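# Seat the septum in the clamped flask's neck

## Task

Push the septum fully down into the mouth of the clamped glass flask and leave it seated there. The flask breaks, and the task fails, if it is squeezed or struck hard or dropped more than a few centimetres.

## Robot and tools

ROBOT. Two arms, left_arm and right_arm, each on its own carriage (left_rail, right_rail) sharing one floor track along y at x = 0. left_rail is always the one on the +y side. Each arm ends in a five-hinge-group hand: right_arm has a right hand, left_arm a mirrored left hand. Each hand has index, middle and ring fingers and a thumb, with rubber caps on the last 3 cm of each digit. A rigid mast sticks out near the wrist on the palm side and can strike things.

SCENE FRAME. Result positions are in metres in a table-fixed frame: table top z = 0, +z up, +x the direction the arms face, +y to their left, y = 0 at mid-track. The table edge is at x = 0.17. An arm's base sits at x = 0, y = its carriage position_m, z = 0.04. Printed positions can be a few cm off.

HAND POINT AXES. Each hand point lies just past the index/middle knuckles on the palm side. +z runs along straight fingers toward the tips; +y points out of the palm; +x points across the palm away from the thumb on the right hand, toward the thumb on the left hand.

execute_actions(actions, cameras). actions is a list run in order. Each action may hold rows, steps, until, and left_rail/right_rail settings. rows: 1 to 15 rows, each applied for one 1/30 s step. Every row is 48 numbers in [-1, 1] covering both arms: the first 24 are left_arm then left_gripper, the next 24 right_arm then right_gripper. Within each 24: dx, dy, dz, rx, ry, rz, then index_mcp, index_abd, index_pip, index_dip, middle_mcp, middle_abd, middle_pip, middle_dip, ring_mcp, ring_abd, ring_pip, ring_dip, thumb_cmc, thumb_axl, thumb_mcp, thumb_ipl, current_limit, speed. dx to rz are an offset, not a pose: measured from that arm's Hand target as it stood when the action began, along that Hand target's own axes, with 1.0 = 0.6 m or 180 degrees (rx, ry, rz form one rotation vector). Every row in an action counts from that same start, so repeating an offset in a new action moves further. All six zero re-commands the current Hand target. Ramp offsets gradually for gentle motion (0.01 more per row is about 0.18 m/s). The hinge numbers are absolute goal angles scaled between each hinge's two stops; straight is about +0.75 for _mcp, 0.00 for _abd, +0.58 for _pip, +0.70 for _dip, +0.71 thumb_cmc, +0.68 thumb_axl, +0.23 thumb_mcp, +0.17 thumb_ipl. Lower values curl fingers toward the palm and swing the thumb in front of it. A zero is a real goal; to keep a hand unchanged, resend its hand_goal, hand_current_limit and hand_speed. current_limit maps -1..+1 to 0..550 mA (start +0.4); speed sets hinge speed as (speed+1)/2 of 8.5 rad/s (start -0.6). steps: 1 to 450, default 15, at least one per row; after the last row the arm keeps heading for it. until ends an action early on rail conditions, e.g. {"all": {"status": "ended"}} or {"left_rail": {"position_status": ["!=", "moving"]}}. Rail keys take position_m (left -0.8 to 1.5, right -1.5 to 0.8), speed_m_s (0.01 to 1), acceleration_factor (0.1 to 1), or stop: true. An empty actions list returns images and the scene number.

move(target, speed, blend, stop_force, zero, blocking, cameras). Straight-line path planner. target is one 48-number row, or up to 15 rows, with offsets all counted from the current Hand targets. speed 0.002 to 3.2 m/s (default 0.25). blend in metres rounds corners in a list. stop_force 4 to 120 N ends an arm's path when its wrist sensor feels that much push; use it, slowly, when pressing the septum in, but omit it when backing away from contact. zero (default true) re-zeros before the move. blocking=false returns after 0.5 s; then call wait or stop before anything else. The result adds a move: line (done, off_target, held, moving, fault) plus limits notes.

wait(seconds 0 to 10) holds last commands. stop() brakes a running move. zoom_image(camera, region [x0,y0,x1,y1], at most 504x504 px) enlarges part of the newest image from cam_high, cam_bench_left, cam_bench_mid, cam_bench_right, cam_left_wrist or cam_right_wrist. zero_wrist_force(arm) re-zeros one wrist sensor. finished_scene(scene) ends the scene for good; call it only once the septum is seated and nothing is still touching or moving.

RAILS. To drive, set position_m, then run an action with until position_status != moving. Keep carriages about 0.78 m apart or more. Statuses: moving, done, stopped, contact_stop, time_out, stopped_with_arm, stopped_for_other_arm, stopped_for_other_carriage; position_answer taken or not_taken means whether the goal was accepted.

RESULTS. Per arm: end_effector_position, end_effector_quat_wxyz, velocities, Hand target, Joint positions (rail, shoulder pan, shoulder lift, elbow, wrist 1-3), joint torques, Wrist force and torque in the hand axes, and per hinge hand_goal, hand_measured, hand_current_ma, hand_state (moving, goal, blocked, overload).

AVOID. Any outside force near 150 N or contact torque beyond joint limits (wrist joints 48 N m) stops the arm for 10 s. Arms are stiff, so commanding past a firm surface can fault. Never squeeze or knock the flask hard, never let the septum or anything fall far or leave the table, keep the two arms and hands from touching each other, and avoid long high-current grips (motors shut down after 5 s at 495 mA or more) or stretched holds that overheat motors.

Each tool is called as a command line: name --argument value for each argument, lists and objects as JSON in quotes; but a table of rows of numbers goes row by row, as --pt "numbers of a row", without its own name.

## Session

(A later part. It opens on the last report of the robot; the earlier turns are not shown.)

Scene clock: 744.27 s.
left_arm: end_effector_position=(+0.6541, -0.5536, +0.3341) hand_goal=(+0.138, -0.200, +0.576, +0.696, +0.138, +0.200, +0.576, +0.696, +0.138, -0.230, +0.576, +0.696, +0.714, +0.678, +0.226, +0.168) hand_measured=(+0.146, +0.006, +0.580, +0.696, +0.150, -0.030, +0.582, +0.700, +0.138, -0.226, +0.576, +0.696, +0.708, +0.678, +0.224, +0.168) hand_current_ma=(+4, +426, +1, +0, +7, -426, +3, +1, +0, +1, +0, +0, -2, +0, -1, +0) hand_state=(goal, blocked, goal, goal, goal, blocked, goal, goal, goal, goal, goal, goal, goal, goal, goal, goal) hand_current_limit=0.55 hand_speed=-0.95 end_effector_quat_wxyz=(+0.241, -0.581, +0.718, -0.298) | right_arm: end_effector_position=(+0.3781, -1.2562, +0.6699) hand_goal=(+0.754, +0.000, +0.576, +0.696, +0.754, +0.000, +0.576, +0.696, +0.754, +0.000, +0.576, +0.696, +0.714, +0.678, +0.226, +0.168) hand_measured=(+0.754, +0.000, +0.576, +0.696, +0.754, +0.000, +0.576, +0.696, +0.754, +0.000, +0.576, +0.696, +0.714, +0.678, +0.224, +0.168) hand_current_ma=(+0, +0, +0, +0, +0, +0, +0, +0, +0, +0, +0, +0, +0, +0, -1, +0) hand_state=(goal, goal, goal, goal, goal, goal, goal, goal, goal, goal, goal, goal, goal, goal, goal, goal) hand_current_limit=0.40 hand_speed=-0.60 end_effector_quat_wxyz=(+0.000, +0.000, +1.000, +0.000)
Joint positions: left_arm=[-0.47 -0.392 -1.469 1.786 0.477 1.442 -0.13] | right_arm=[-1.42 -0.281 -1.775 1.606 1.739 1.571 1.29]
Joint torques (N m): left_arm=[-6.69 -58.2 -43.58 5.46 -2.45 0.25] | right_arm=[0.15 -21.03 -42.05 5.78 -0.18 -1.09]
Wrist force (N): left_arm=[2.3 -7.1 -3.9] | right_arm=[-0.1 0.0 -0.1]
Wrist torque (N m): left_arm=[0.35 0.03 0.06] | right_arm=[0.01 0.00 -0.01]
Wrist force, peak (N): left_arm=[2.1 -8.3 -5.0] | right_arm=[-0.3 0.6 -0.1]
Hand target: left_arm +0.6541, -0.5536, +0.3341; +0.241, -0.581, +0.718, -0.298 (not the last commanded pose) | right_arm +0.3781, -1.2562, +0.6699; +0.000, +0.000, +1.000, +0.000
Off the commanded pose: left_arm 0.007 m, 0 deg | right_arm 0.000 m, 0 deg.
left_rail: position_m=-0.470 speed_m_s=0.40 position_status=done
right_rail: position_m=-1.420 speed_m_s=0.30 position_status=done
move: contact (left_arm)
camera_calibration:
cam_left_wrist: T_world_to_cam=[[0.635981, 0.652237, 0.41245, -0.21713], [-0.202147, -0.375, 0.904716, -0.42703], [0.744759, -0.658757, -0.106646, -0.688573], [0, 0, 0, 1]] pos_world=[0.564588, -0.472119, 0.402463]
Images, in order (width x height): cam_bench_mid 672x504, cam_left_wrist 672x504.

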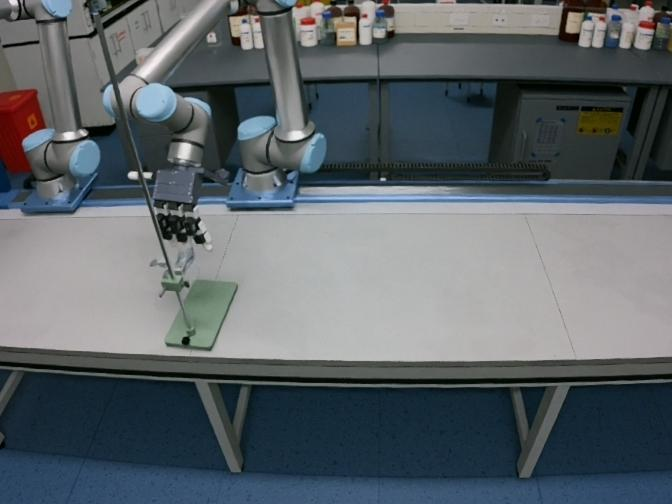

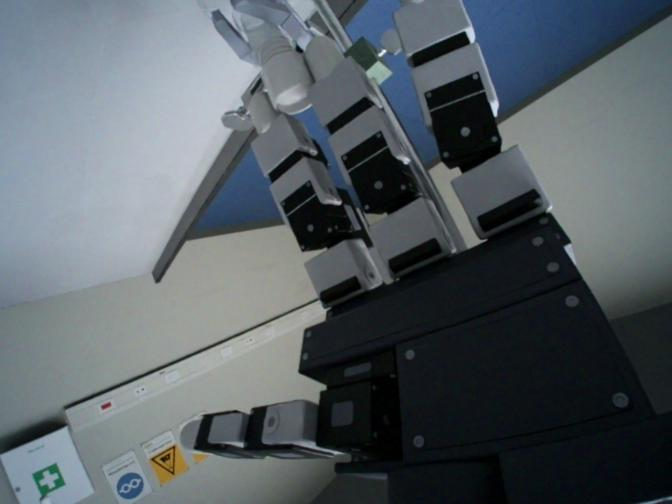

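move --pt "0 -0.0018 -0.0018 0 0 0 0.1376 -0.2 0.576 0.696 0.1376 0.2 0.576 0.696 0.1376 -0.23 0.576 0.696 0.714 0.678 0.226 0.168 0.55 -0.95 0 0 0 0 0 0 0.754 0 0.576 0.696 0.754 0 0.576 0.696 0.754 0 0.576 0.696 0.714 0.678 0.226 0.168 0.4 -0.6" --pt "0.0012 -0.0025 -0.0011 0 0 0 0.1376 -0.2 0.576 0.696 0.1376 0.2 0.576 0.696 0.1376 -0.23 0.576 0.696 0.714 0.678 0.226 0.168 0.55 -0.95 0 0 0 0 0 0 0.754 0 0.576 0.696 0.754 0 0.576 0.696 0.754 0 0.576 0.696 0.714 0.678 0.226 0.168 0.4 -0.6" --speed 0.01

move --target '[0,0.0118,0.0118,0,0,0,0.1376,-0.2,0.576,0.696,0.1376,0.2,0.576,0.696,0.1376,-0.23,0.576,0.696,0.714,0.678,0.226,0.168,0.55,-0.95,0,0,0,0,0,0,0.754,0,0.576,0.696,0.754,0,0.576,0.696,0.754,0,0.576,0.696,0.714,0.678,0.226,0.168,0.4,-0.6]' --speed 0.005 --stop_force 8 --zero true --cameras '["cam_left_wrist","cam_bench_mid"]'

zoom_image --camera "cam_left_wrist" --region '[235, 20, 315, 100]'

Scene clock: 764.53 s.
left_arm: end_effector_position=(+0.6545, -0.5543, +0.3357) hand_goal=(+0.138, -0.200, +0.576, +0.696, +0.138, +0.200, +0.576, +0.696, +0.138, -0.230, +0.576, +0.696, +0.714, +0.678, +0.226, +0.168) hand_measured=(+0.134, +0.006, +0.576, +0.696, +0.148, -0.030, +0.582, +0.700, +0.138, -0.226, +0.576, +0.696, +0.708, +0.678, +0.224, +0.168) hand_current_ma=(-1, +426, +0, +0, +5, -426, +3, +1, +0, +1, +0, +0, -2, +0, -1, +0) hand_state=(goal, blocked, goal, goal, goal, blocked, goal, goal, goal, goal, goal, goal, goal, goal, goal, goal) hand_current_limit=0.55 hand_speed=-0.95 end_effector_quat_wxyz=(+0.241, -0.581, +0.718, -0.298) | right_arm: end_effector_position=(+0.3781, -1.2562, +0.6699) hand_goal=(+0.754, +0.000, +0.576, +0.696, +0.754, +0.000, +0.576, +0.696, +0.754, +0.000, +0.576, +0.696, +0.714, +0.678, +0.226, +0.168) hand_measured=(+0.754, +0.000, +0.576, +0.696, +0.754, +0.000, +0.576, +0.696, +0.754, +0.000, +0.576, +0.696, +0.714, +0.678, +0.224, +0.168) hand_current_ma=(+0, +0, +0, +0, +0, +0, +0, +0, +0, +0, +0, +0, +0, +0, -1, +0) hand_state=(goal, goal, goal, goal, goal, goal, goal, goal, goal, goal, goal, goal, goal, goal, goal, goal) hand_current_limit=0.40 hand_speed=-0.60 end_effector_quat_wxyz=(+0.000, +0.000, +1.000, +0.000)
Joint positions: left_arm=[-0.47 -0.393 -1.47 1.783 0.48 1.442 -0.13] | right_arm=[-1.42 -0.281 -1.775 1.606 1.739 1.571 1.29]
Joint torques (N m): left_arm=[-9.25 -36.36 -50.16 4.43 -2.5 -2.06] | right_arm=[-0.51 -22.58 -41.54 5.51 -0.2 -1.13]
Wrist force (N): left_arm=[1.0 -0.8 0.9] | right_arm=[-0.1 0.0 -0.2]
Wrist torque (N m): left_arm=[-0.01 -0.16 0.12] | right_arm=[0.01 0.01 -0.01]
Wrist force, peak (N): left_arm=[2.6 -7.2 -4.3] | right_arm=[-0.6 0.1 -0.3]
Hand target: left_arm +0.6546, -0.5544, +0.3356; +0.241, -0.581, +0.718, -0.298 | right_arm +0.3781, -1.2562, +0.6699; +0.000, +0.000, +1.000, +0.000
Off the commanded pose: left_arm 0.000 m, 0 deg | right_arm 0.000 m, 0 deg.
left_rail: position_m=-0.470 speed_m_s=0.40 position_status=done
right_rail: position_m=-1.420 speed_m_s=0.30 position_status=done
move: done

Scene clock: 766.27 s.
left_arm: end_effector_position=(+0.6546, -0.5545, +0.3334) hand_goal=(+0.138, -0.200, +0.576, +0.696, +0.138, +0.200, +0.576, +0.696, +0.138, -0.230, +0.576, +0.696, +0.714, +0.678, +0.226, +0.168) hand_measured=(+0.142, +0.006, +0.578, +0.696, +0.152, -0.030, +0.584, +0.700, +0.138, -0.226, +0.576, +0.696, +0.708, +0.678, +0.224, +0.168) hand_current_ma=(+1, +426, +0, +0, +11, -426, +4, +1, +0, +1, +0, +0, -2, +0, -1, +0) hand_state=(goal, blocked, goal, goal, goal, blocked, goal, goal, goal, goal, goal, goal, goal, goal, goal, goal) hand_current_limit=0.55 hand_speed=-0.95 end_effector_quat_wxyz=(+0.241, -0.581, +0.718, -0.298) | right_arm: end_effector_position=(+0.3781, -1.2562, +0.6699) hand_goal=(+0.754, +0.000, +0.576, +0.696, +0.754, +0.000, +0.576, +0.696, +0.754, +0.000, +0.576, +0.696, +0.714, +0.678, +0.226, +0.168) hand_measured=(+0.754, +0.000, +0.576, +0.696, +0.754, +0.000, +0.576, +0.696, +0.754, +0.000, +0.576, +0.696, +0.714, +0.678, +0.224, +0.168) hand_current_ma=(+0, +0, +0, +0, +0, +0, +0, +0, +0, +0, +0, +0, +0, +0, -1, +0) hand_state=(goal, goal, goal, goal, goal, goal, goal, goal, goal, goal, goal, goal, goal, goal, goal, goal) hand_current_limit=0.40 hand_speed=-0.60 end_effector_quat_wxyz=(+0.000, +0.000, +1.000, +0.000)
Joint positions: left_arm=[-0.47 -0.393 -1.468 1.785 0.476 1.441 -0.131] | right_arm=[-1.42 -0.281 -1.775 1.606 1.739 1.571 1.29]
Joint torques (N m): left_arm=[-8.26 -60.08 -43.97 5.73 -2.52 -1.81] | right_arm=[1.27 -21.72 -42.18 5.52 -0.09 -1.35]
Wrist force (N): left_arm=[2.1 -6.6 -3.9] | right_arm=[-0.6 0.0 0.3]
Wrist torque (N m): left_arm=[0.40 -0.06 0.10] | right_arm=[-0.02 0.07 -0.06]
Wrist force, peak (N): left_arm=[2.2 -7.5 -4.9] | right_arm=[-0.5 -0.2 -0.4]
Hand target: left_arm +0.6546, -0.5545, +0.3334; +0.241, -0.581, +0.718, -0.298 (not the last commanded pose) | right_arm +0.3781, -1.2562, +0.6699; +0.000, +0.000, +1.000, +0.000
Off the commanded pose: left_arm 0.008 m, 0 deg | right_arm 0.000 m, 0 deg.
left_rail: position_m=-0.470 speed_m_s=0.40 position_status=done
right_rail: position_m=-1.420 speed_m_s=0.30 position_status=done
move: contact (left_arm)
camera_calibration:
cam_left_wrist: T_world_to_cam=[[0.635938, 0.65224, 0.412512, -0.216571], [-0.202254, -0.374983, 0.904699, -0.426557], [0.744766, -0.658765, -0.106547, -0.68966], [0, 0, 0, 1]] pos_world=[0.565088, -0.473019, 0.401763]
Images, in order (width x height): cam_bench_mid 672x504, cam_left_wrist 672x504.

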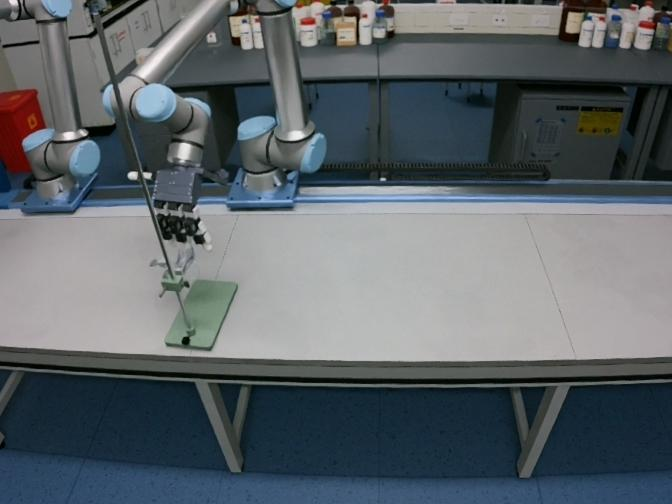

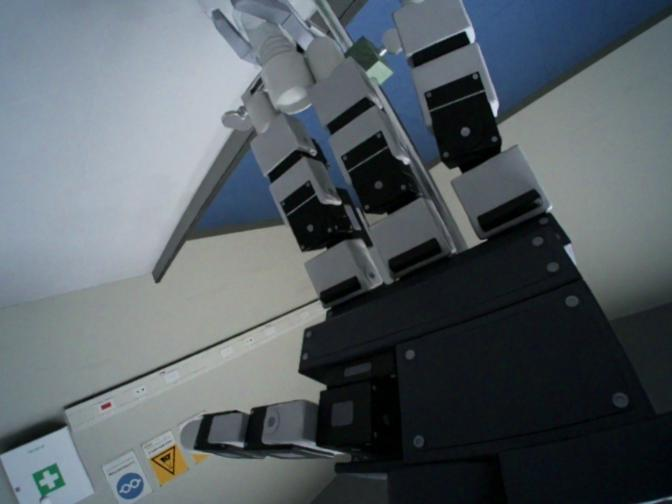

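Scaled by 6.300 from the camera's 672x504 image, which has a finer 960x720 frame.

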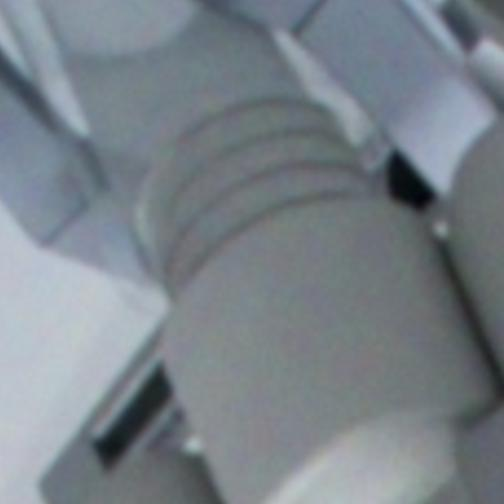

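move --target '[0,0.0118,0.0118,0,0,0,0.1376,-0.2,0.576,0.696,0.1376,0.2,0.576,0.696,0.1376,-0.23,0.576,0.696,0.714,0.678,0.226,0.168,0.55,-0.95,0,0,0,0,0,0,0.754,0,0.576,0.696,0.754,0,0.576,0.696,0.754,0,0.576,0.696,0.714,0.678,0.226,0.168,0.4,-0.6]' --speed 0.005 --stop_force 13 --zero false --cameras '["cam_left_wrist","cam_bench_mid"]'

zoom_image --camera "cam_left_wrist" --region '[235, 20, 315, 100]'

zoom_image --camera "cam_bench_mid" --region '[168, 230, 200, 262]'

Scene clock: 776.07 s.
left_arm: end_effector_position=(+0.6546, -0.5545, +0.3310) hand_goal=(+0.138, -0.200, +0.576, +0.696, +0.138, +0.200, +0.576, +0.696, +0.138, -0.230, +0.576, +0.696, +0.714, +0.678, +0.226, +0.168) hand_measured=(+0.148, +0.006, +0.580, +0.696, +0.156, -0.028, +0.588, +0.700, +0.138, -0.226, +0.576, +0.696, +0.708, +0.678, +0.224, +0.168) hand_current_ma=(+5, +426, +1, +0, +15, -426, +6, +1, +0, +1, +0, +0, -2, +0, -1, +0) hand_state=(goal, blocked, goal, goal, goal, blocked, goal, goal, goal, goal, goal, goal, goal, goal, goal, goal) hand_current_limit=0.55 hand_speed=-0.95 end_effector_quat_wxyz=(+0.241, -0.581, +0.718, -0.298) | right_arm: end_effector_position=(+0.3781, -1.2562, +0.6699) hand_goal=(+0.754, +0.000, +0.576, +0.696, +0.754, +0.000, +0.576, +0.696, +0.754, +0.000, +0.576, +0.696, +0.714, +0.678, +0.226, +0.168) hand_measured=(+0.754, +0.000, +0.576, +0.696, +0.754, +0.000, +0.576, +0.696, +0.754, +0.000, +0.576, +0.696, +0.714, +0.678, +0.224, +0.168) hand_current_ma=(+0, +0, +0, +0, +0, +0, +0, +0, +0, +0, +0, +0, +0, +0, -1, +0) hand_state=(goal, goal, goal, goal, goal, goal, goal, goal, goal, goal, goal, goal, goal, goal, goal, goal) hand_current_limit=0.40 hand_speed=-0.60 end_effector_quat_wxyz=(+0.000, +0.000, +1.000, +0.000)
Joint positions: left_arm=[-0.47 -0.393 -1.467 1.789 0.471 1.441 -0.131] | right_arm=[-1.42 -0.281 -1.775 1.606 1.739 1.571 1.29]
Joint torques (N m): left_arm=[-1.99 -54.35 -39.94 6.11 -2.64 -1.39] | right_arm=[0.05 -21.86 -42.04 5.64 -0.27 -1.23]
Wrist force (N): left_arm=[3.3 -11.3 -7.7] | right_arm=[-0.3 0.1 0.1]
Wrist torque (N m): left_arm=[0.67 0.03 0.10] | right_arm=[0.00 0.03 -0.02]
Wrist force, peak (N): left_arm=[3.3 -12.7 -8.3] | right_arm=[-0.3 0.8 -0.1]
Hand target: left_arm +0.6546, -0.5545, +0.3310; +0.241, -0.581, +0.718, -0.298 (not the last commanded pose) | right_arm +0.3781, -1.2562, +0.6699; +0.000, +0.000, +1.000, +0.000
Off the commanded pose: left_arm 0.008 m, 0 deg | right_arm 0.000 m, 0 deg.
left_rail: position_m=-0.470 speed_m_s=0.40 position_status=done
right_rail: position_m=-1.420 speed_m_s=0.30 position_status=done
move: contact (left_arm)
camera_calibration:
cam_left_wrist: T_world_to_cam=[[0.63595, 0.652265, 0.412454, -0.215512], [-0.202213, -0.37494, 0.904726, -0.424309], [0.744767, -0.658764, -0.106547, -0.689927], [0, 0, 0, 1]] pos_world=[0.565088, -0.473019, 0.399263]
Images, in order (width x height): cam_bench_mid 672x504, cam_left_wrist 672x504.

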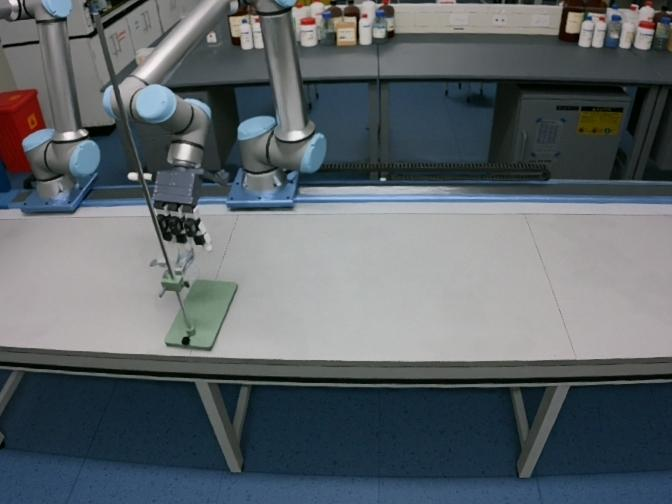

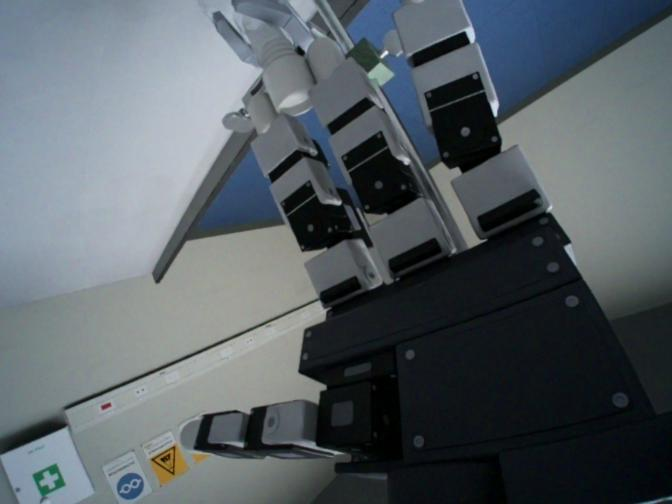

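Scaled by 6.300 from the camera's 672x504 image, which has a finer 960x720 frame.

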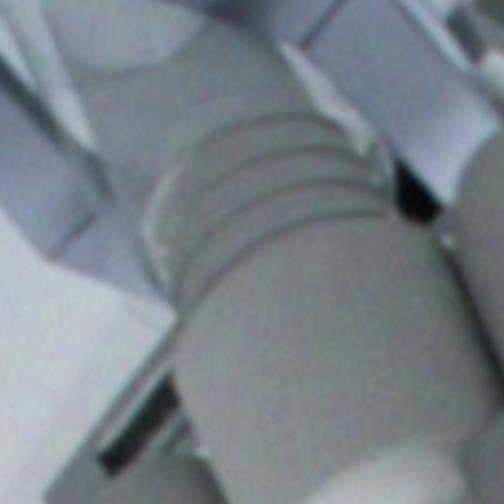

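Scaled by 15.750 from the camera's 672x504 image, which has a finer 960x720 frame.

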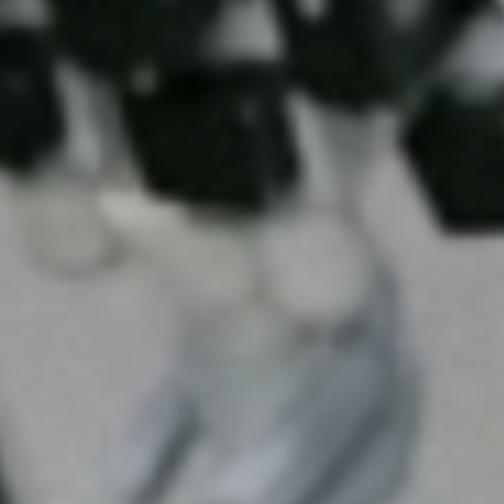

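move --target '[0,0.0118,0.0118,0,0,0,0.1376,-0.2,0.576,0.696,0.1376,0.2,0.576,0.696,0.1376,-0.23,0.576,0.696,0.714,0.678,0.226,0.168,0.55,-0.95,0,0,0,0,0,0,0.754,0,0.576,0.696,0.754,0,0.576,0.696,0.754,0,0.576,0.696,0.714,0.678,0.226,0.168,0.4,-0.6]' --speed 0.005 --stop_force 18 --zero false --cameras '["cam_left_wrist","cam_bench_mid","cam_bench_right"]'

zoom_image --camera "cam_left_wrist" --region '[235, 20, 335, 120]'

zoom_image --camera "cam_bench_mid" --region '[168, 230, 200, 262]'

zoom_image --camera "cam_bench_right" --region '[570, 300, 606, 336]'

Scene clock: 806.03 s.
left_arm: end_effector_position=(+0.6546, -0.5545, +0.3301) hand_goal=(+0.138, -0.200, +0.576, +0.696, +0.138, +0.200, +0.576, +0.696, +0.138, -0.230, +0.576, +0.696, +0.714, +0.678, +0.226, +0.168) hand_measured=(+0.148, +0.006, +0.580, +0.696, +0.158, -0.028, +0.588, +0.694, +0.138, -0.226, +0.576, +0.696, +0.708, +0.678, +0.224, +0.168) hand_current_ma=(+5, +426, +2, +0, +19, -426, +6, -1, +0, +1, +0, +0, -2, +0, -1, +0) hand_state=(goal, blocked, goal, goal, blocked, blocked, goal, goal, goal, goal, goal, goal, goal, goal, goal, goal) hand_current_limit=0.55 hand_speed=-0.95 end_effector_quat_wxyz=(+0.241, -0.581, +0.718, -0.298) | right_arm: end_effector_position=(+0.3781, -1.2562, +0.6699) hand_goal=(+0.754, +0.000, +0.576, +0.696, +0.754, +0.000, +0.576, +0.696, +0.754, +0.000, +0.576, +0.696, +0.714, +0.678, +0.226, +0.168) hand_measured=(+0.754, +0.000, +0.576, +0.696, +0.754, +0.000, +0.576, +0.696, +0.754, +0.000, +0.576, +0.696, +0.714, +0.678, +0.224, +0.168) hand_current_ma=(+0, +0, +0, +0, +0, +0, +0, +0, +0, +0, +0, +0, +0, +0, -1, +0) hand_state=(goal, goal, goal, goal, goal, goal, goal, goal, goal, goal, goal, goal, goal, goal, goal, goal) hand_current_limit=0.40 hand_speed=-0.60 end_effector_quat_wxyz=(+0.000, +0.000, +1.000, +0.000)
Joint positions: left_arm=[-0.47 -0.393 -1.466 1.79 0.47 1.441 -0.131] | right_arm=[-1.42 -0.281 -1.775 1.606 1.739 1.571 1.29]
Joint torques (N m): left_arm=[-1.32 -51.69 -36.45 6.88 -2.63 -1.23] | right_arm=[0.81 -23.16 -42.42 5.5 -0.29 -1.23]
Wrist force (N): left_arm=[2.6 -15.0 -10.8] | right_arm=[-0.2 0.0 -0.1]
Wrist torque (N m): left_arm=[0.86 -0.06 0.16] | right_arm=[0.01 0.03 -0.02]
Wrist force, peak (N): left_arm=[2.7 -16.2 -11.6] | right_arm=[-0.2 0.6 -0.3]
Hand target: left_arm +0.6546, -0.5545, +0.3301; +0.241, -0.581, +0.718, -0.298 (not the last commanded pose) | right_arm +0.3781, -1.2562, +0.6699; +0.000, +0.000, +1.000, +0.000
Off the commanded pose: left_arm 0.009 m, 0 deg | right_arm 0.000 m, 0 deg.
left_rail: position_m=-0.470 speed_m_s=0.40 position_status=done
right_rail: position_m=-1.420 speed_m_s=0.30 position_status=done
move: contact (left_arm)
camera_calibration:
cam_left_wrist: T_world_to_cam=[[0.635838, 0.652306, 0.412561, -0.215099], [-0.202481, -0.37483, 0.904712, -0.423285], [0.74479, -0.658786, -0.106251, -0.690163], [0, 0, 0, 1]] pos_world=[0.565088, -0.473019, 0.398362]
Images, in order (width x height): cam_bench_mid 672x504, cam_bench_right 672x504, cam_left_wrist 672x504.

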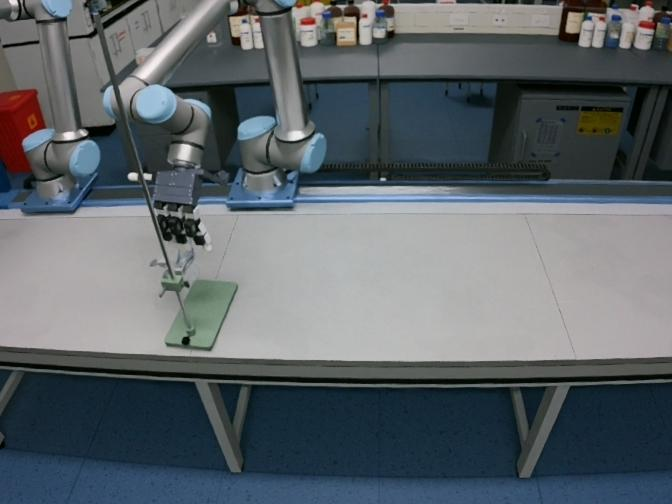

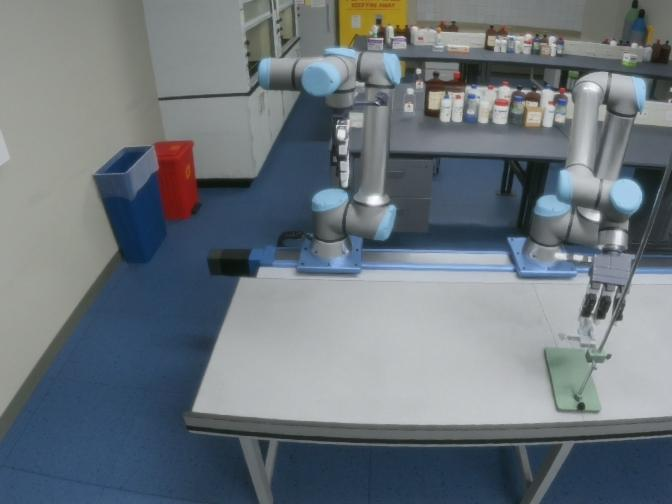

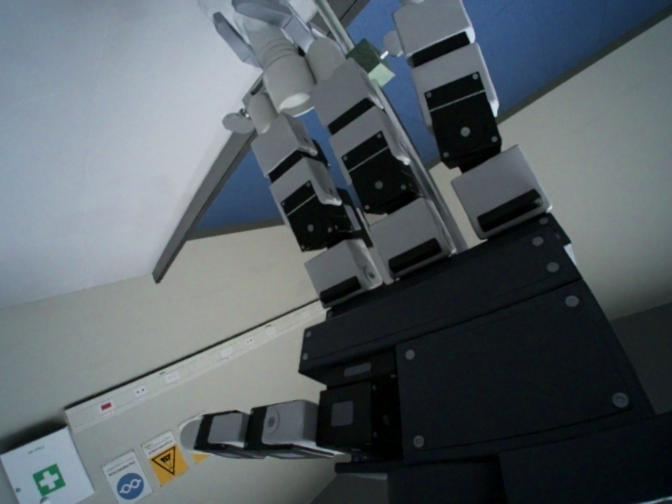

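Scaled by 5.040 from the camera's 672x504 image, which has a finer 960x720 frame.

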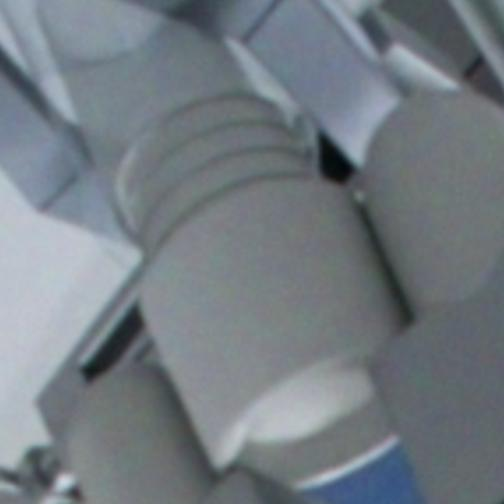

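Scaled by 15.750 from the camera's 672x504 image, which has a finer 960x720 frame.

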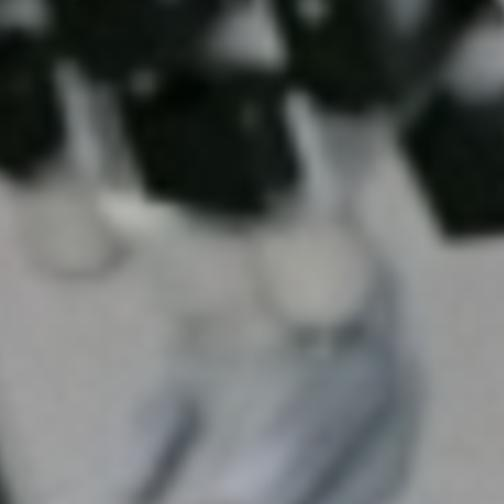

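Scaled by 14.000 from the camera's 672x504 image, which has a finer 960x720 frame.

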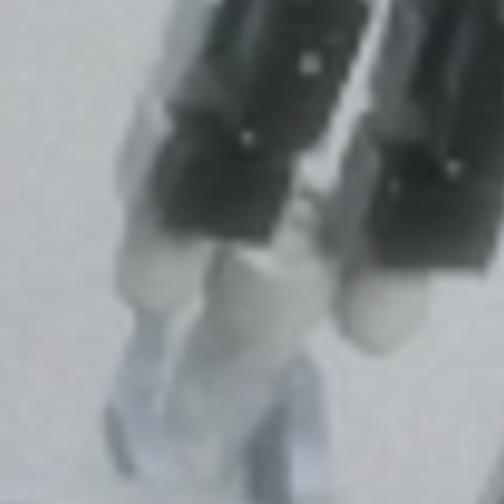

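zoom_image --camera "cam_left_wrist" --region '[250, 25, 310, 75]'

zoom_image --camera "cam_bench_mid" --region '[172, 236, 196, 260]'

Scaled by 8.400 from the camera's 672x504 image, which has a finer 960x720 frame.

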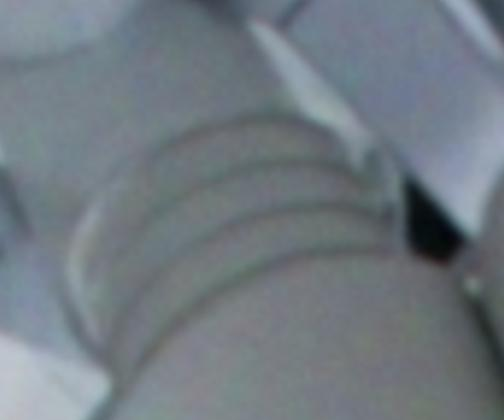

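Scaled by 21.000 from the camera's 672x504 image, which has a finer 960x720 frame.

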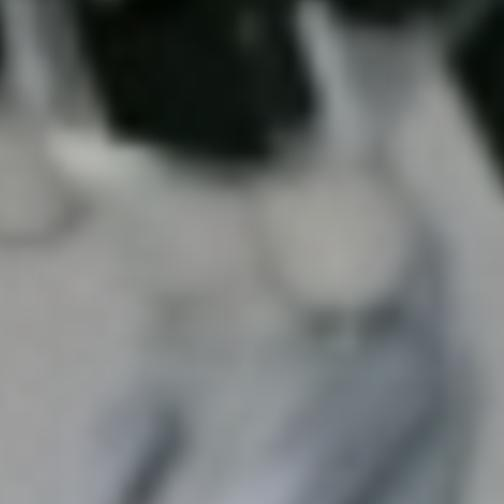

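move --target '[0,0.0118,0.0118,0,0,0,0.1376,-0.2,0.576,0.696,0.1376,0.2,0.576,0.696,0.1376,-0.23,0.576,0.696,0.714,0.678,0.226,0.168,0.55,-0.95,0,0,0,0,0,0,0.754,0,0.576,0.696,0.754,0,0.576,0.696,0.754,0,0.576,0.696,0.714,0.678,0.226,0.168,0.4,-0.6]' --speed 0.005 --stop_force 25 --zero false --cameras '["cam_left_wrist","cam_bench_mid","cam_bench_right"]'

zoom_image --camera "cam_left_wrist" --region '[235, 20, 335, 120]'

zoom_image --camera "cam_bench_mid" --region '[172, 236, 196, 260]'

zoom_image --camera "cam_bench_right" --region '[570, 300, 606, 336]'

Scene clock: 839.63 s.
left_arm: end_effector_position=(+0.6547, -0.5545, +0.3290) hand_goal=(+0.138, -0.200, +0.576, +0.696, +0.138, +0.200, +0.576, +0.696, +0.138, -0.230, +0.576, +0.696, +0.714, +0.678, +0.226, +0.168) hand_measured=(+0.150, +0.006, +0.582, +0.696, +0.164, -0.026, +0.588, +0.684, +0.138, -0.226, +0.576, +0.696, +0.708, +0.678, +0.224, +0.168) hand_current_ma=(+7, +426, +2, +0, +29, -426, +6, -7, +0, +1, +0, +0, -2, +0, -1, +0) hand_state=(goal, blocked, goal, goal, blocked, blocked, goal, goal, goal, goal, goal, goal, goal, goal, goal, goal) hand_current_limit=0.55 hand_speed=-0.95 end_effector_quat_wxyz=(+0.241, -0.581, +0.718, -0.298) | right_arm: end_effector_position=(+0.3781, -1.2562, +0.6699) hand_goal=(+0.754, +0.000, +0.576, +0.696, +0.754, +0.000, +0.576, +0.696, +0.754, +0.000, +0.576, +0.696, +0.714, +0.678, +0.226, +0.168) hand_measured=(+0.754, +0.000, +0.576, +0.696, +0.754, +0.000, +0.576, +0.696, +0.754, +0.000, +0.576, +0.696, +0.714, +0.678, +0.224, +0.168) hand_current_ma=(+0, +0, +0, +0, +0, +0, +0, +0, +0, +0, +0, +0, +0, +0, -1, +0) hand_state=(goal, goal, goal, goal, goal, goal, goal, goal, goal, goal, goal, goal, goal, goal, goal, goal) hand_current_limit=0.40 hand_speed=-0.60 end_effector_quat_wxyz=(+0.000, +0.000, +1.000, +0.000)
Joint positions: left_arm=[-0.47 -0.393 -1.466 1.791 0.467 1.441 -0.131] | right_arm=[-1.42 -0.281 -1.775 1.606 1.739 1.571 1.29]
Joint torques (N m): left_arm=[-1.19 -48.69 -30.76 7.5 -2.69 -1.47] | right_arm=[0.31 -21.72 -41.99 5.69 -0.27 -1.24]
Wrist force (N): left_arm=[3.2 -20.5 -15.7] | right_arm=[-0.1 0.2 0.1]
Wrist torque (N m): left_arm=[1.24 -0.08 0.20] | right_arm=[0.02 0.00 0.00]
Wrist force, peak (N): left_arm=[3.3 -22.4 -16.9] | right_arm=[-0.5 0.5 -0.1]
Hand target: left_arm +0.6547, -0.5545, +0.3290; +0.241, -0.581, +0.718, -0.298 (not the last commanded pose) | right_arm +0.3781, -1.2562, +0.6699; +0.000, +0.000, +1.000, +0.000
Off the commanded pose: left_arm 0.009 m, 0 deg | right_arm 0.000 m, 0 deg.
left_rail: position_m=-0.470 speed_m_s=0.40 position_status=done
right_rail: position_m=-1.420 speed_m_s=0.30 position_status=done
move: contact (left_arm)
camera_calibration:
cam_left_wrist: T_world_to_cam=[[0.635691, 0.65233, 0.41275, -0.214626], [-0.202723, -0.374849, 0.90465, -0.422137], [0.744849, -0.658752, -0.106046, -0.690379], [0, 0, 0, 1]] pos_world=[0.565087, -0.473019, 0.397261]
Images, in order (width x height): cam_bench_mid 672x504, cam_bench_right 672x504, cam_left_wrist 672x504.

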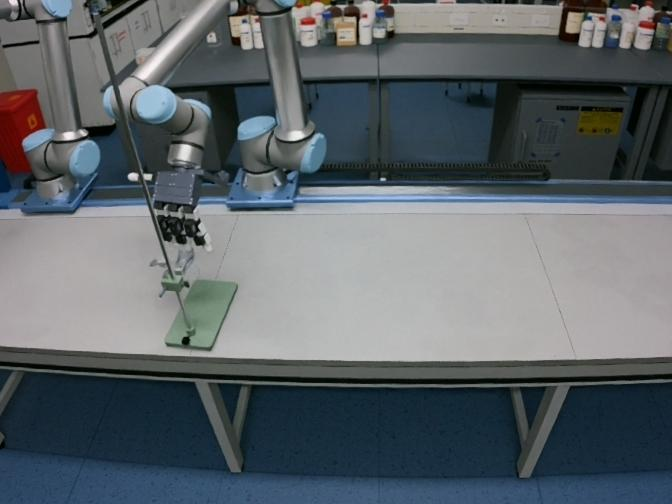

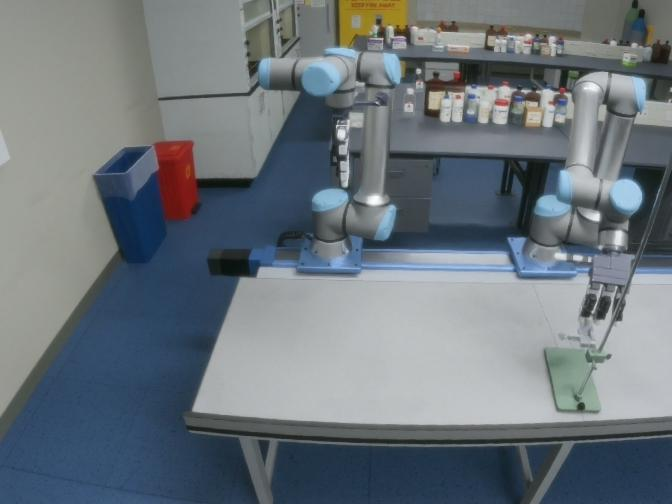

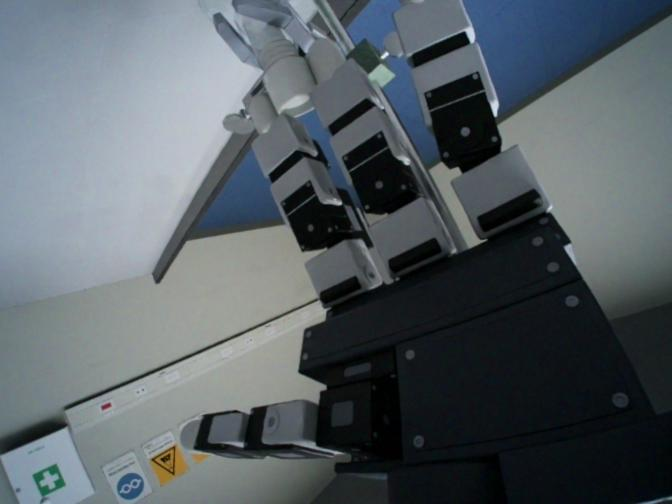

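Scaled by 5.040 from the camera's 672x504 image, which has a finer 960x720 frame.

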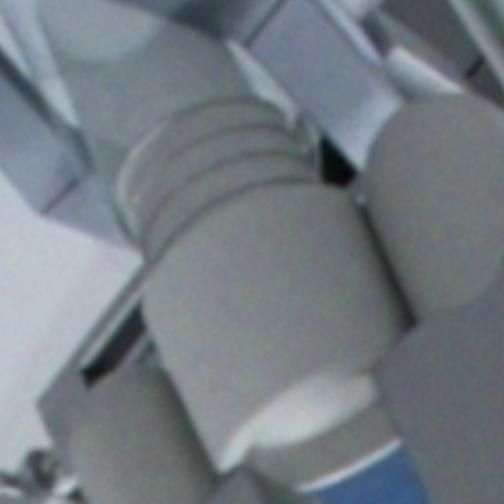

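Scaled by 21.000 from the camera's 672x504 image, which has a finer 960x720 frame.

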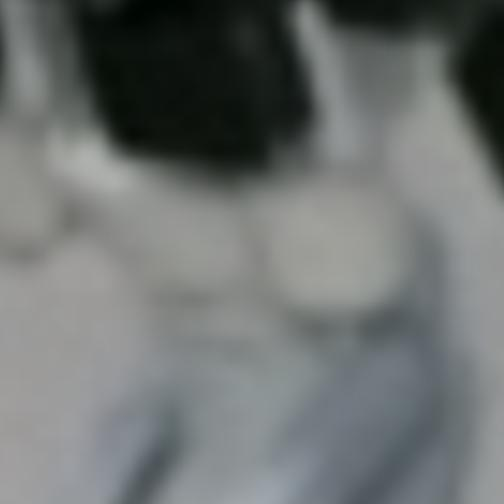

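Scaled by 14.000 from the camera's 672x504 image, which has a finer 960x720 frame.

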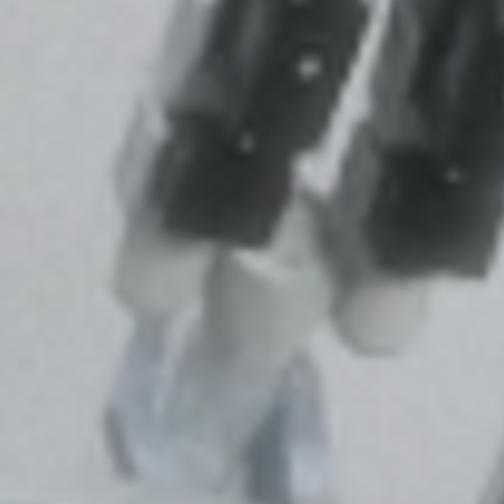

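move --target '[0,0.0118,0.0118,0,0,0,0.1376,-0.2,0.576,0.696,0.1376,0.2,0.576,0.696,0.1376,-0.23,0.576,0.696,0.714,0.678,0.226,0.168,0.55,-0.95,0,0,0,0,0,0,0.754,0,0.576,0.696,0.754,0,0.576,0.696,0.754,0,0.576,0.696,0.714,0.678,0.226,0.168,0.4,-0.6]' --speed 0.005 --stop_force 33 --zero false --cameras '["cam_left_wrist","cam_bench_mid"]'

zoom_image --camera "cam_left_wrist" --region '[235, 20, 335, 120]'

zoom_image --camera "cam_bench_mid" --region '[168, 232, 200, 264]'

Scene clock: 863.47 s.
left_arm: end_effector_position=(+0.6547, -0.5545, +0.3199) hand_goal=(+0.138, -0.200, +0.576, +0.696, +0.138, +0.200, +0.576, +0.696, +0.138, -0.230, +0.576, +0.696, +0.714, +0.678, +0.226, +0.168) hand_measured=(+0.210, +0.072, +0.606, +0.690, +0.242, +0.058, +0.632, +0.696, +0.138, -0.226, +0.576, +0.696, +0.708, +0.678, +0.224, +0.168) hand_current_ma=(+143, +426, +33, -2, +262, -323, +87, +0, +0, +1, +0, +0, -2, +0, -1, +0) hand_state=(blocked, blocked, blocked, goal, blocked, blocked, blocked, goal, goal, goal, goal, goal, goal, goal, goal, goal) hand_current_limit=0.55 hand_speed=-0.95 end_effector_quat_wxyz=(+0.241, -0.581, +0.718, -0.298) | right_arm: end_effector_position=(+0.3781, -1.2562, +0.6699) hand_goal=(+0.754, +0.000, +0.576, +0.696, +0.754, +0.000, +0.576, +0.696, +0.754, +0.000, +0.576, +0.696, +0.714, +0.678, +0.226, +0.168) hand_measured=(+0.754, +0.000, +0.576, +0.696, +0.754, +0.000, +0.576, +0.696, +0.754, +0.000, +0.576, +0.696, +0.714, +0.678, +0.224, +0.168) hand_current_ma=(+0, +0, +0, +0, +0, +0, +0, +0, +0, +0, +0, +0, +0, +0, -1, +0) hand_state=(goal, goal, goal, goal, goal, goal, goal, goal, goal, goal, goal, goal, goal, goal, goal, goal) hand_current_limit=0.40 hand_speed=-0.60 end_effector_quat_wxyz=(+0.000, +0.000, +1.000, +0.000)
Joint positions: left_arm=[-0.47 -0.393 -1.461 1.802 0.451 1.441 -0.131] | right_arm=[-1.42 -0.281 -1.775 1.606 1.739 1.571 1.29]
Joint torques (N m): left_arm=[-0.57 -40.8 -21.14 10.69 -2.7 -0.66] | right_arm=[-0.31 -21.48 -42.33 5.75 -0.32 -1.18]
Wrist force (N): left_arm=[5.2 -30.4 -17.6] | right_arm=[-0.5 0.0 -0.4]
Wrist torque (N m): left_arm=[1.99 0.24 -0.08] | right_arm=[0.03 0.07 -0.05]
Wrist force, peak (N): left_arm=[5.4 -31.5 -18.2] | right_arm=[-0.6 0.3 0.3]
Hand target: left_arm +0.6547, -0.5545, +0.3199; +0.241, -0.581, +0.718, -0.298 (not the last commanded pose) | right_arm +0.3781, -1.2562, +0.6699; +0.000, +0.000, +1.000, +0.000
Off the commanded pose: left_arm 0.001 m, 0 deg | right_arm 0.000 m, 0 deg.
left_rail: position_m=-0.470 speed_m_s=0.40 position_status=done
right_rail: position_m=-1.420 speed_m_s=0.30 position_status=done
move: contact (left_arm)
camera_calibration:
cam_left_wrist: T_world_to_cam=[[0.635673, 0.652381, 0.412696, -0.210815], [-0.202749, -0.374747, 0.904686, -0.413855], [0.744857, -0.658759, -0.105947, -0.69139], [0, 0, 0, 1]] pos_world=[0.565087, -0.473019, 0.388161]
Images, in order (width x height): cam_bench_mid 672x504, cam_left_wrist 672x504.

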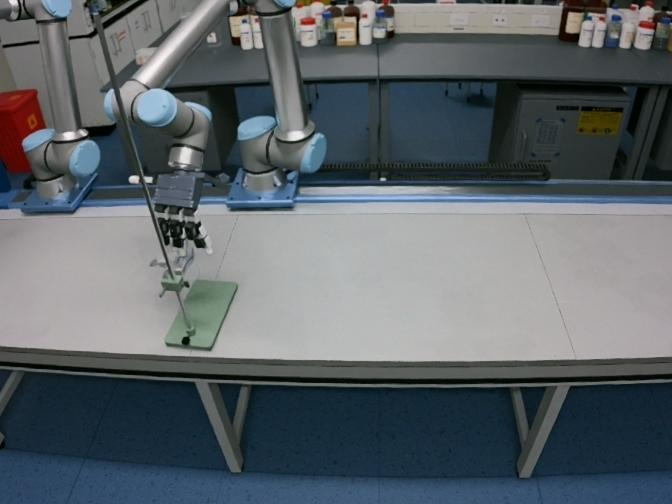

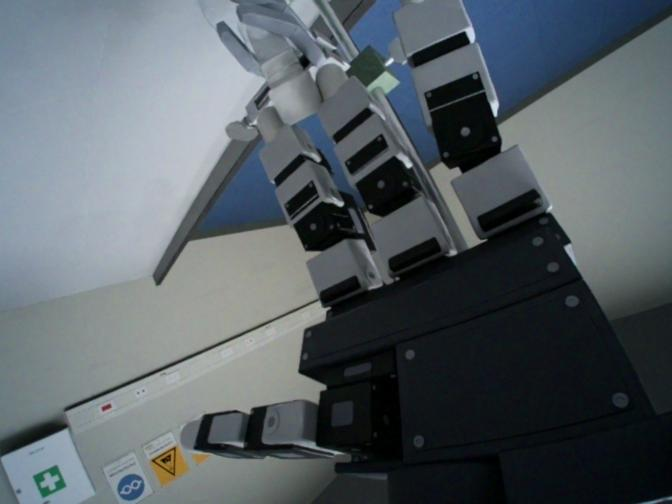

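Scaled by 5.040 from the camera's 672x504 image, which has a finer 960x720 frame.

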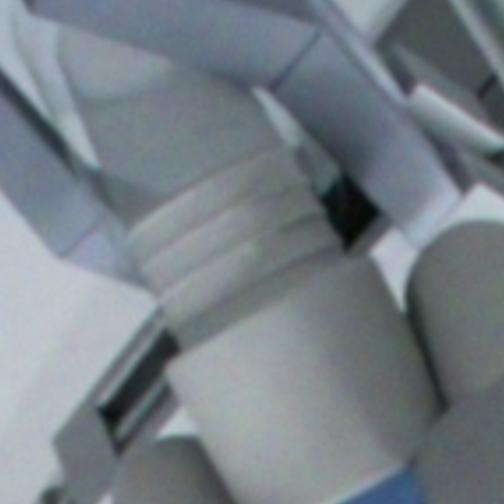

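Scaled by 15.750 from the camera's 672x504 image, which has a finer 960x720 frame.

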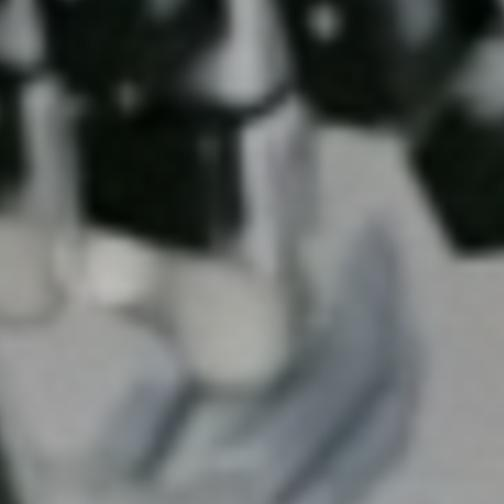

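move --target '[0,-0.0236,-0.0236,0,0,0,0.1376,-0.2,0.576,0.696,0.1376,0.2,0.576,0.696,0.1376,-0.23,0.576,0.696,0.714,0.678,0.226,0.168,0.55,-0.95,0,0,0,0,0,0,0.754,0,0.576,0.696,0.754,0,0.576,0.696,0.754,0,0.576,0.696,0.714,0.678,0.226,0.168,0.4,-0.6]' --speed 0.01 --cameras '["cam_left_wrist","cam_bench_mid","cam_bench_right"]'

zoom_image --camera "cam_left_wrist" --region '[210, 0, 350, 130]'

zoom_image --camera "cam_bench_mid" --region '[160, 215, 210, 265]'

zoom_image --camera "cam_bench_right" --region '[560, 280, 610, 330]'

Scene clock: 874.40 s.
left_arm: end_effector_position=(+0.6547, -0.5545, +0.3398) hand_goal=(+0.138, -0.200, +0.576, +0.696, +0.138, +0.200, +0.576, +0.696, +0.138, -0.230, +0.576, +0.696, +0.714, +0.678, +0.226, +0.168) hand_measured=(+0.092, +0.004, +0.550, +0.686, +0.200, +0.058, +0.622, +0.708, +0.138, -0.226, +0.576, +0.696, +0.708, +0.678, +0.224, +0.168) hand_current_ma=(-71, +426, -26, -5, +114, -323, +66, +7, +0, +1, +0, +0, -2, +0, -1, +0) hand_state=(blocked, blocked, blocked, goal, blocked, blocked, blocked, goal, goal, goal, goal, goal, goal, goal, goal, goal) hand_current_limit=0.55 hand_speed=-0.95 end_effector_quat_wxyz=(+0.241, -0.581, +0.718, -0.298) | right_arm: end_effector_position=(+0.3781, -1.2562, +0.6699) hand_goal=(+0.754, +0.000, +0.576, +0.696, +0.754, +0.000, +0.576, +0.696, +0.754, +0.000, +0.576, +0.696, +0.714, +0.678, +0.226, +0.168) hand_measured=(+0.754, +0.000, +0.576, +0.696, +0.754, +0.000, +0.576, +0.696, +0.754, +0.000, +0.576, +0.696, +0.714, +0.678, +0.224, +0.168) hand_current_ma=(+0, +0, +0, +0, +0, +0, +0, +0, +0, +0, +0, +0, +0, +0, -1, +0) hand_state=(goal, goal, goal, goal, goal, goal, goal, goal, goal, goal, goal, goal, goal, goal, goal, goal) hand_current_limit=0.40 hand_speed=-0.60 end_effector_quat_wxyz=(+0.000, +0.000, +1.000, +0.000)
Joint positions: left_arm=[-0.47 -0.393 -1.472 1.778 0.486 1.441 -0.131] | right_arm=[-1.42 -0.281 -1.775 1.606 1.739 1.571 1.29]
Joint torques (N m): left_arm=[0.47 -66.2 -49.77 4.96 -2.5 -0.7] | right_arm=[1.04 -22.82 -42.44 5.65 -0.33 -1.34]
Wrist force (N): left_arm=[-0.9 1.6 0.4] | right_arm=[-0.4 0.2 0.0]
Wrist torque (N m): left_arm=[0.34 0.07 -0.09] | right_arm=[0.03 0.05 -0.03]
Wrist force, peak (N): left_arm=[5.4 -30.6 -17.8] | right_arm=[-0.4 0.3 -0.6]
Hand target: left_arm +0.6547, -0.5545, +0.3400; +0.241, -0.581, +0.718, -0.298 | right_arm +0.3781, -1.2562, +0.6699; +0.000, +0.000, +1.000, +0.000
Off the commanded pose: left_arm 0.000 m, 0 deg | right_arm 0.000 m, 0 deg.
left_rail: position_m=-0.470 speed_m_s=0.40 position_status=done
right_rail: position_m=-1.420 speed_m_s=0.30 position_status=done
move: done
camera_calibration:
cam_left_wrist: T_world_to_cam=[[0.635673, 0.652381, 0.412696, -0.219027], [-0.202749, -0.374747, 0.904686, -0.431859], [0.744857, -0.658759, -0.105947, -0.689282], [0, 0, 0, 1]] pos_world=[0.565087, -0.473019, 0.408061]
Images, in order (width x height): cam_bench_mid 672x504, cam_bench_right 672x504, cam_left_wrist 672x504.

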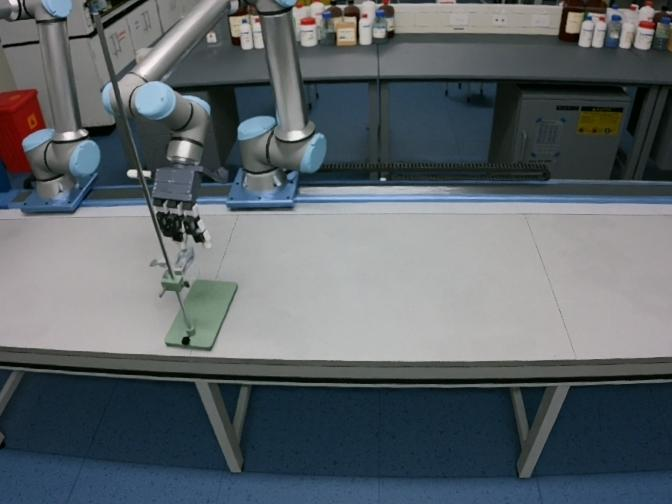

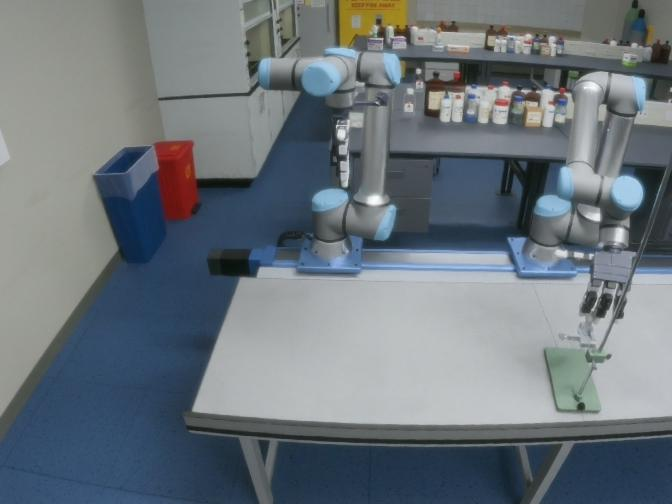

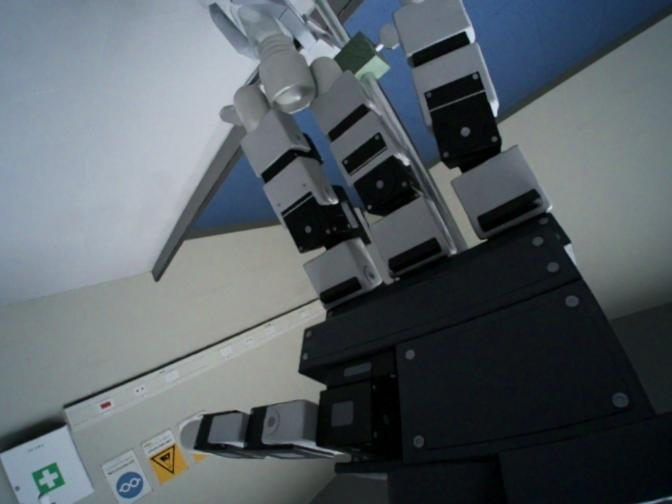

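Scaled by 3.600 from the camera's 672x504 image, which has a finer 960x720 frame.

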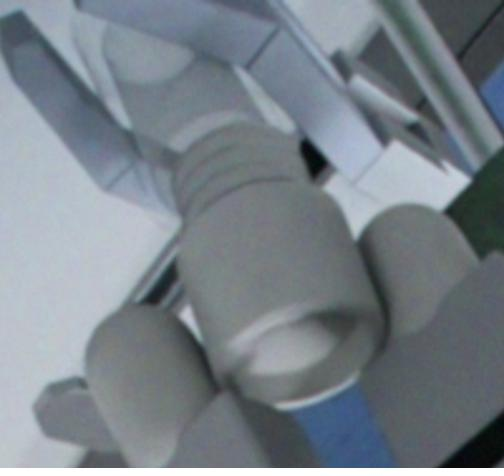

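Scaled by 10.080 from the camera's 672x504 image, which has a finer 960x720 frame.

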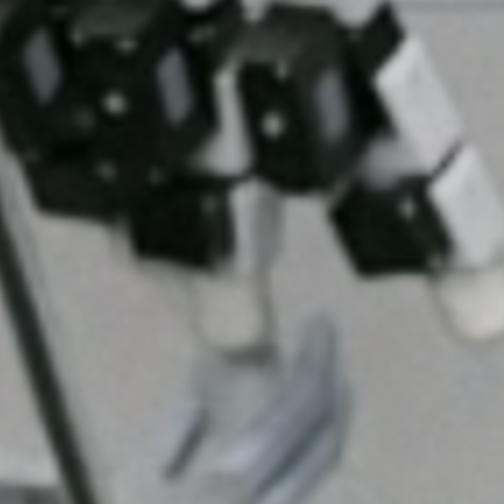

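Scaled by 10.080 from the camera's 672x504 image, which has a finer 960x720 frame.

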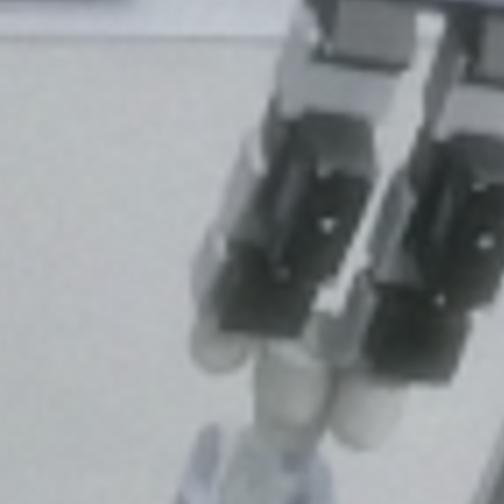

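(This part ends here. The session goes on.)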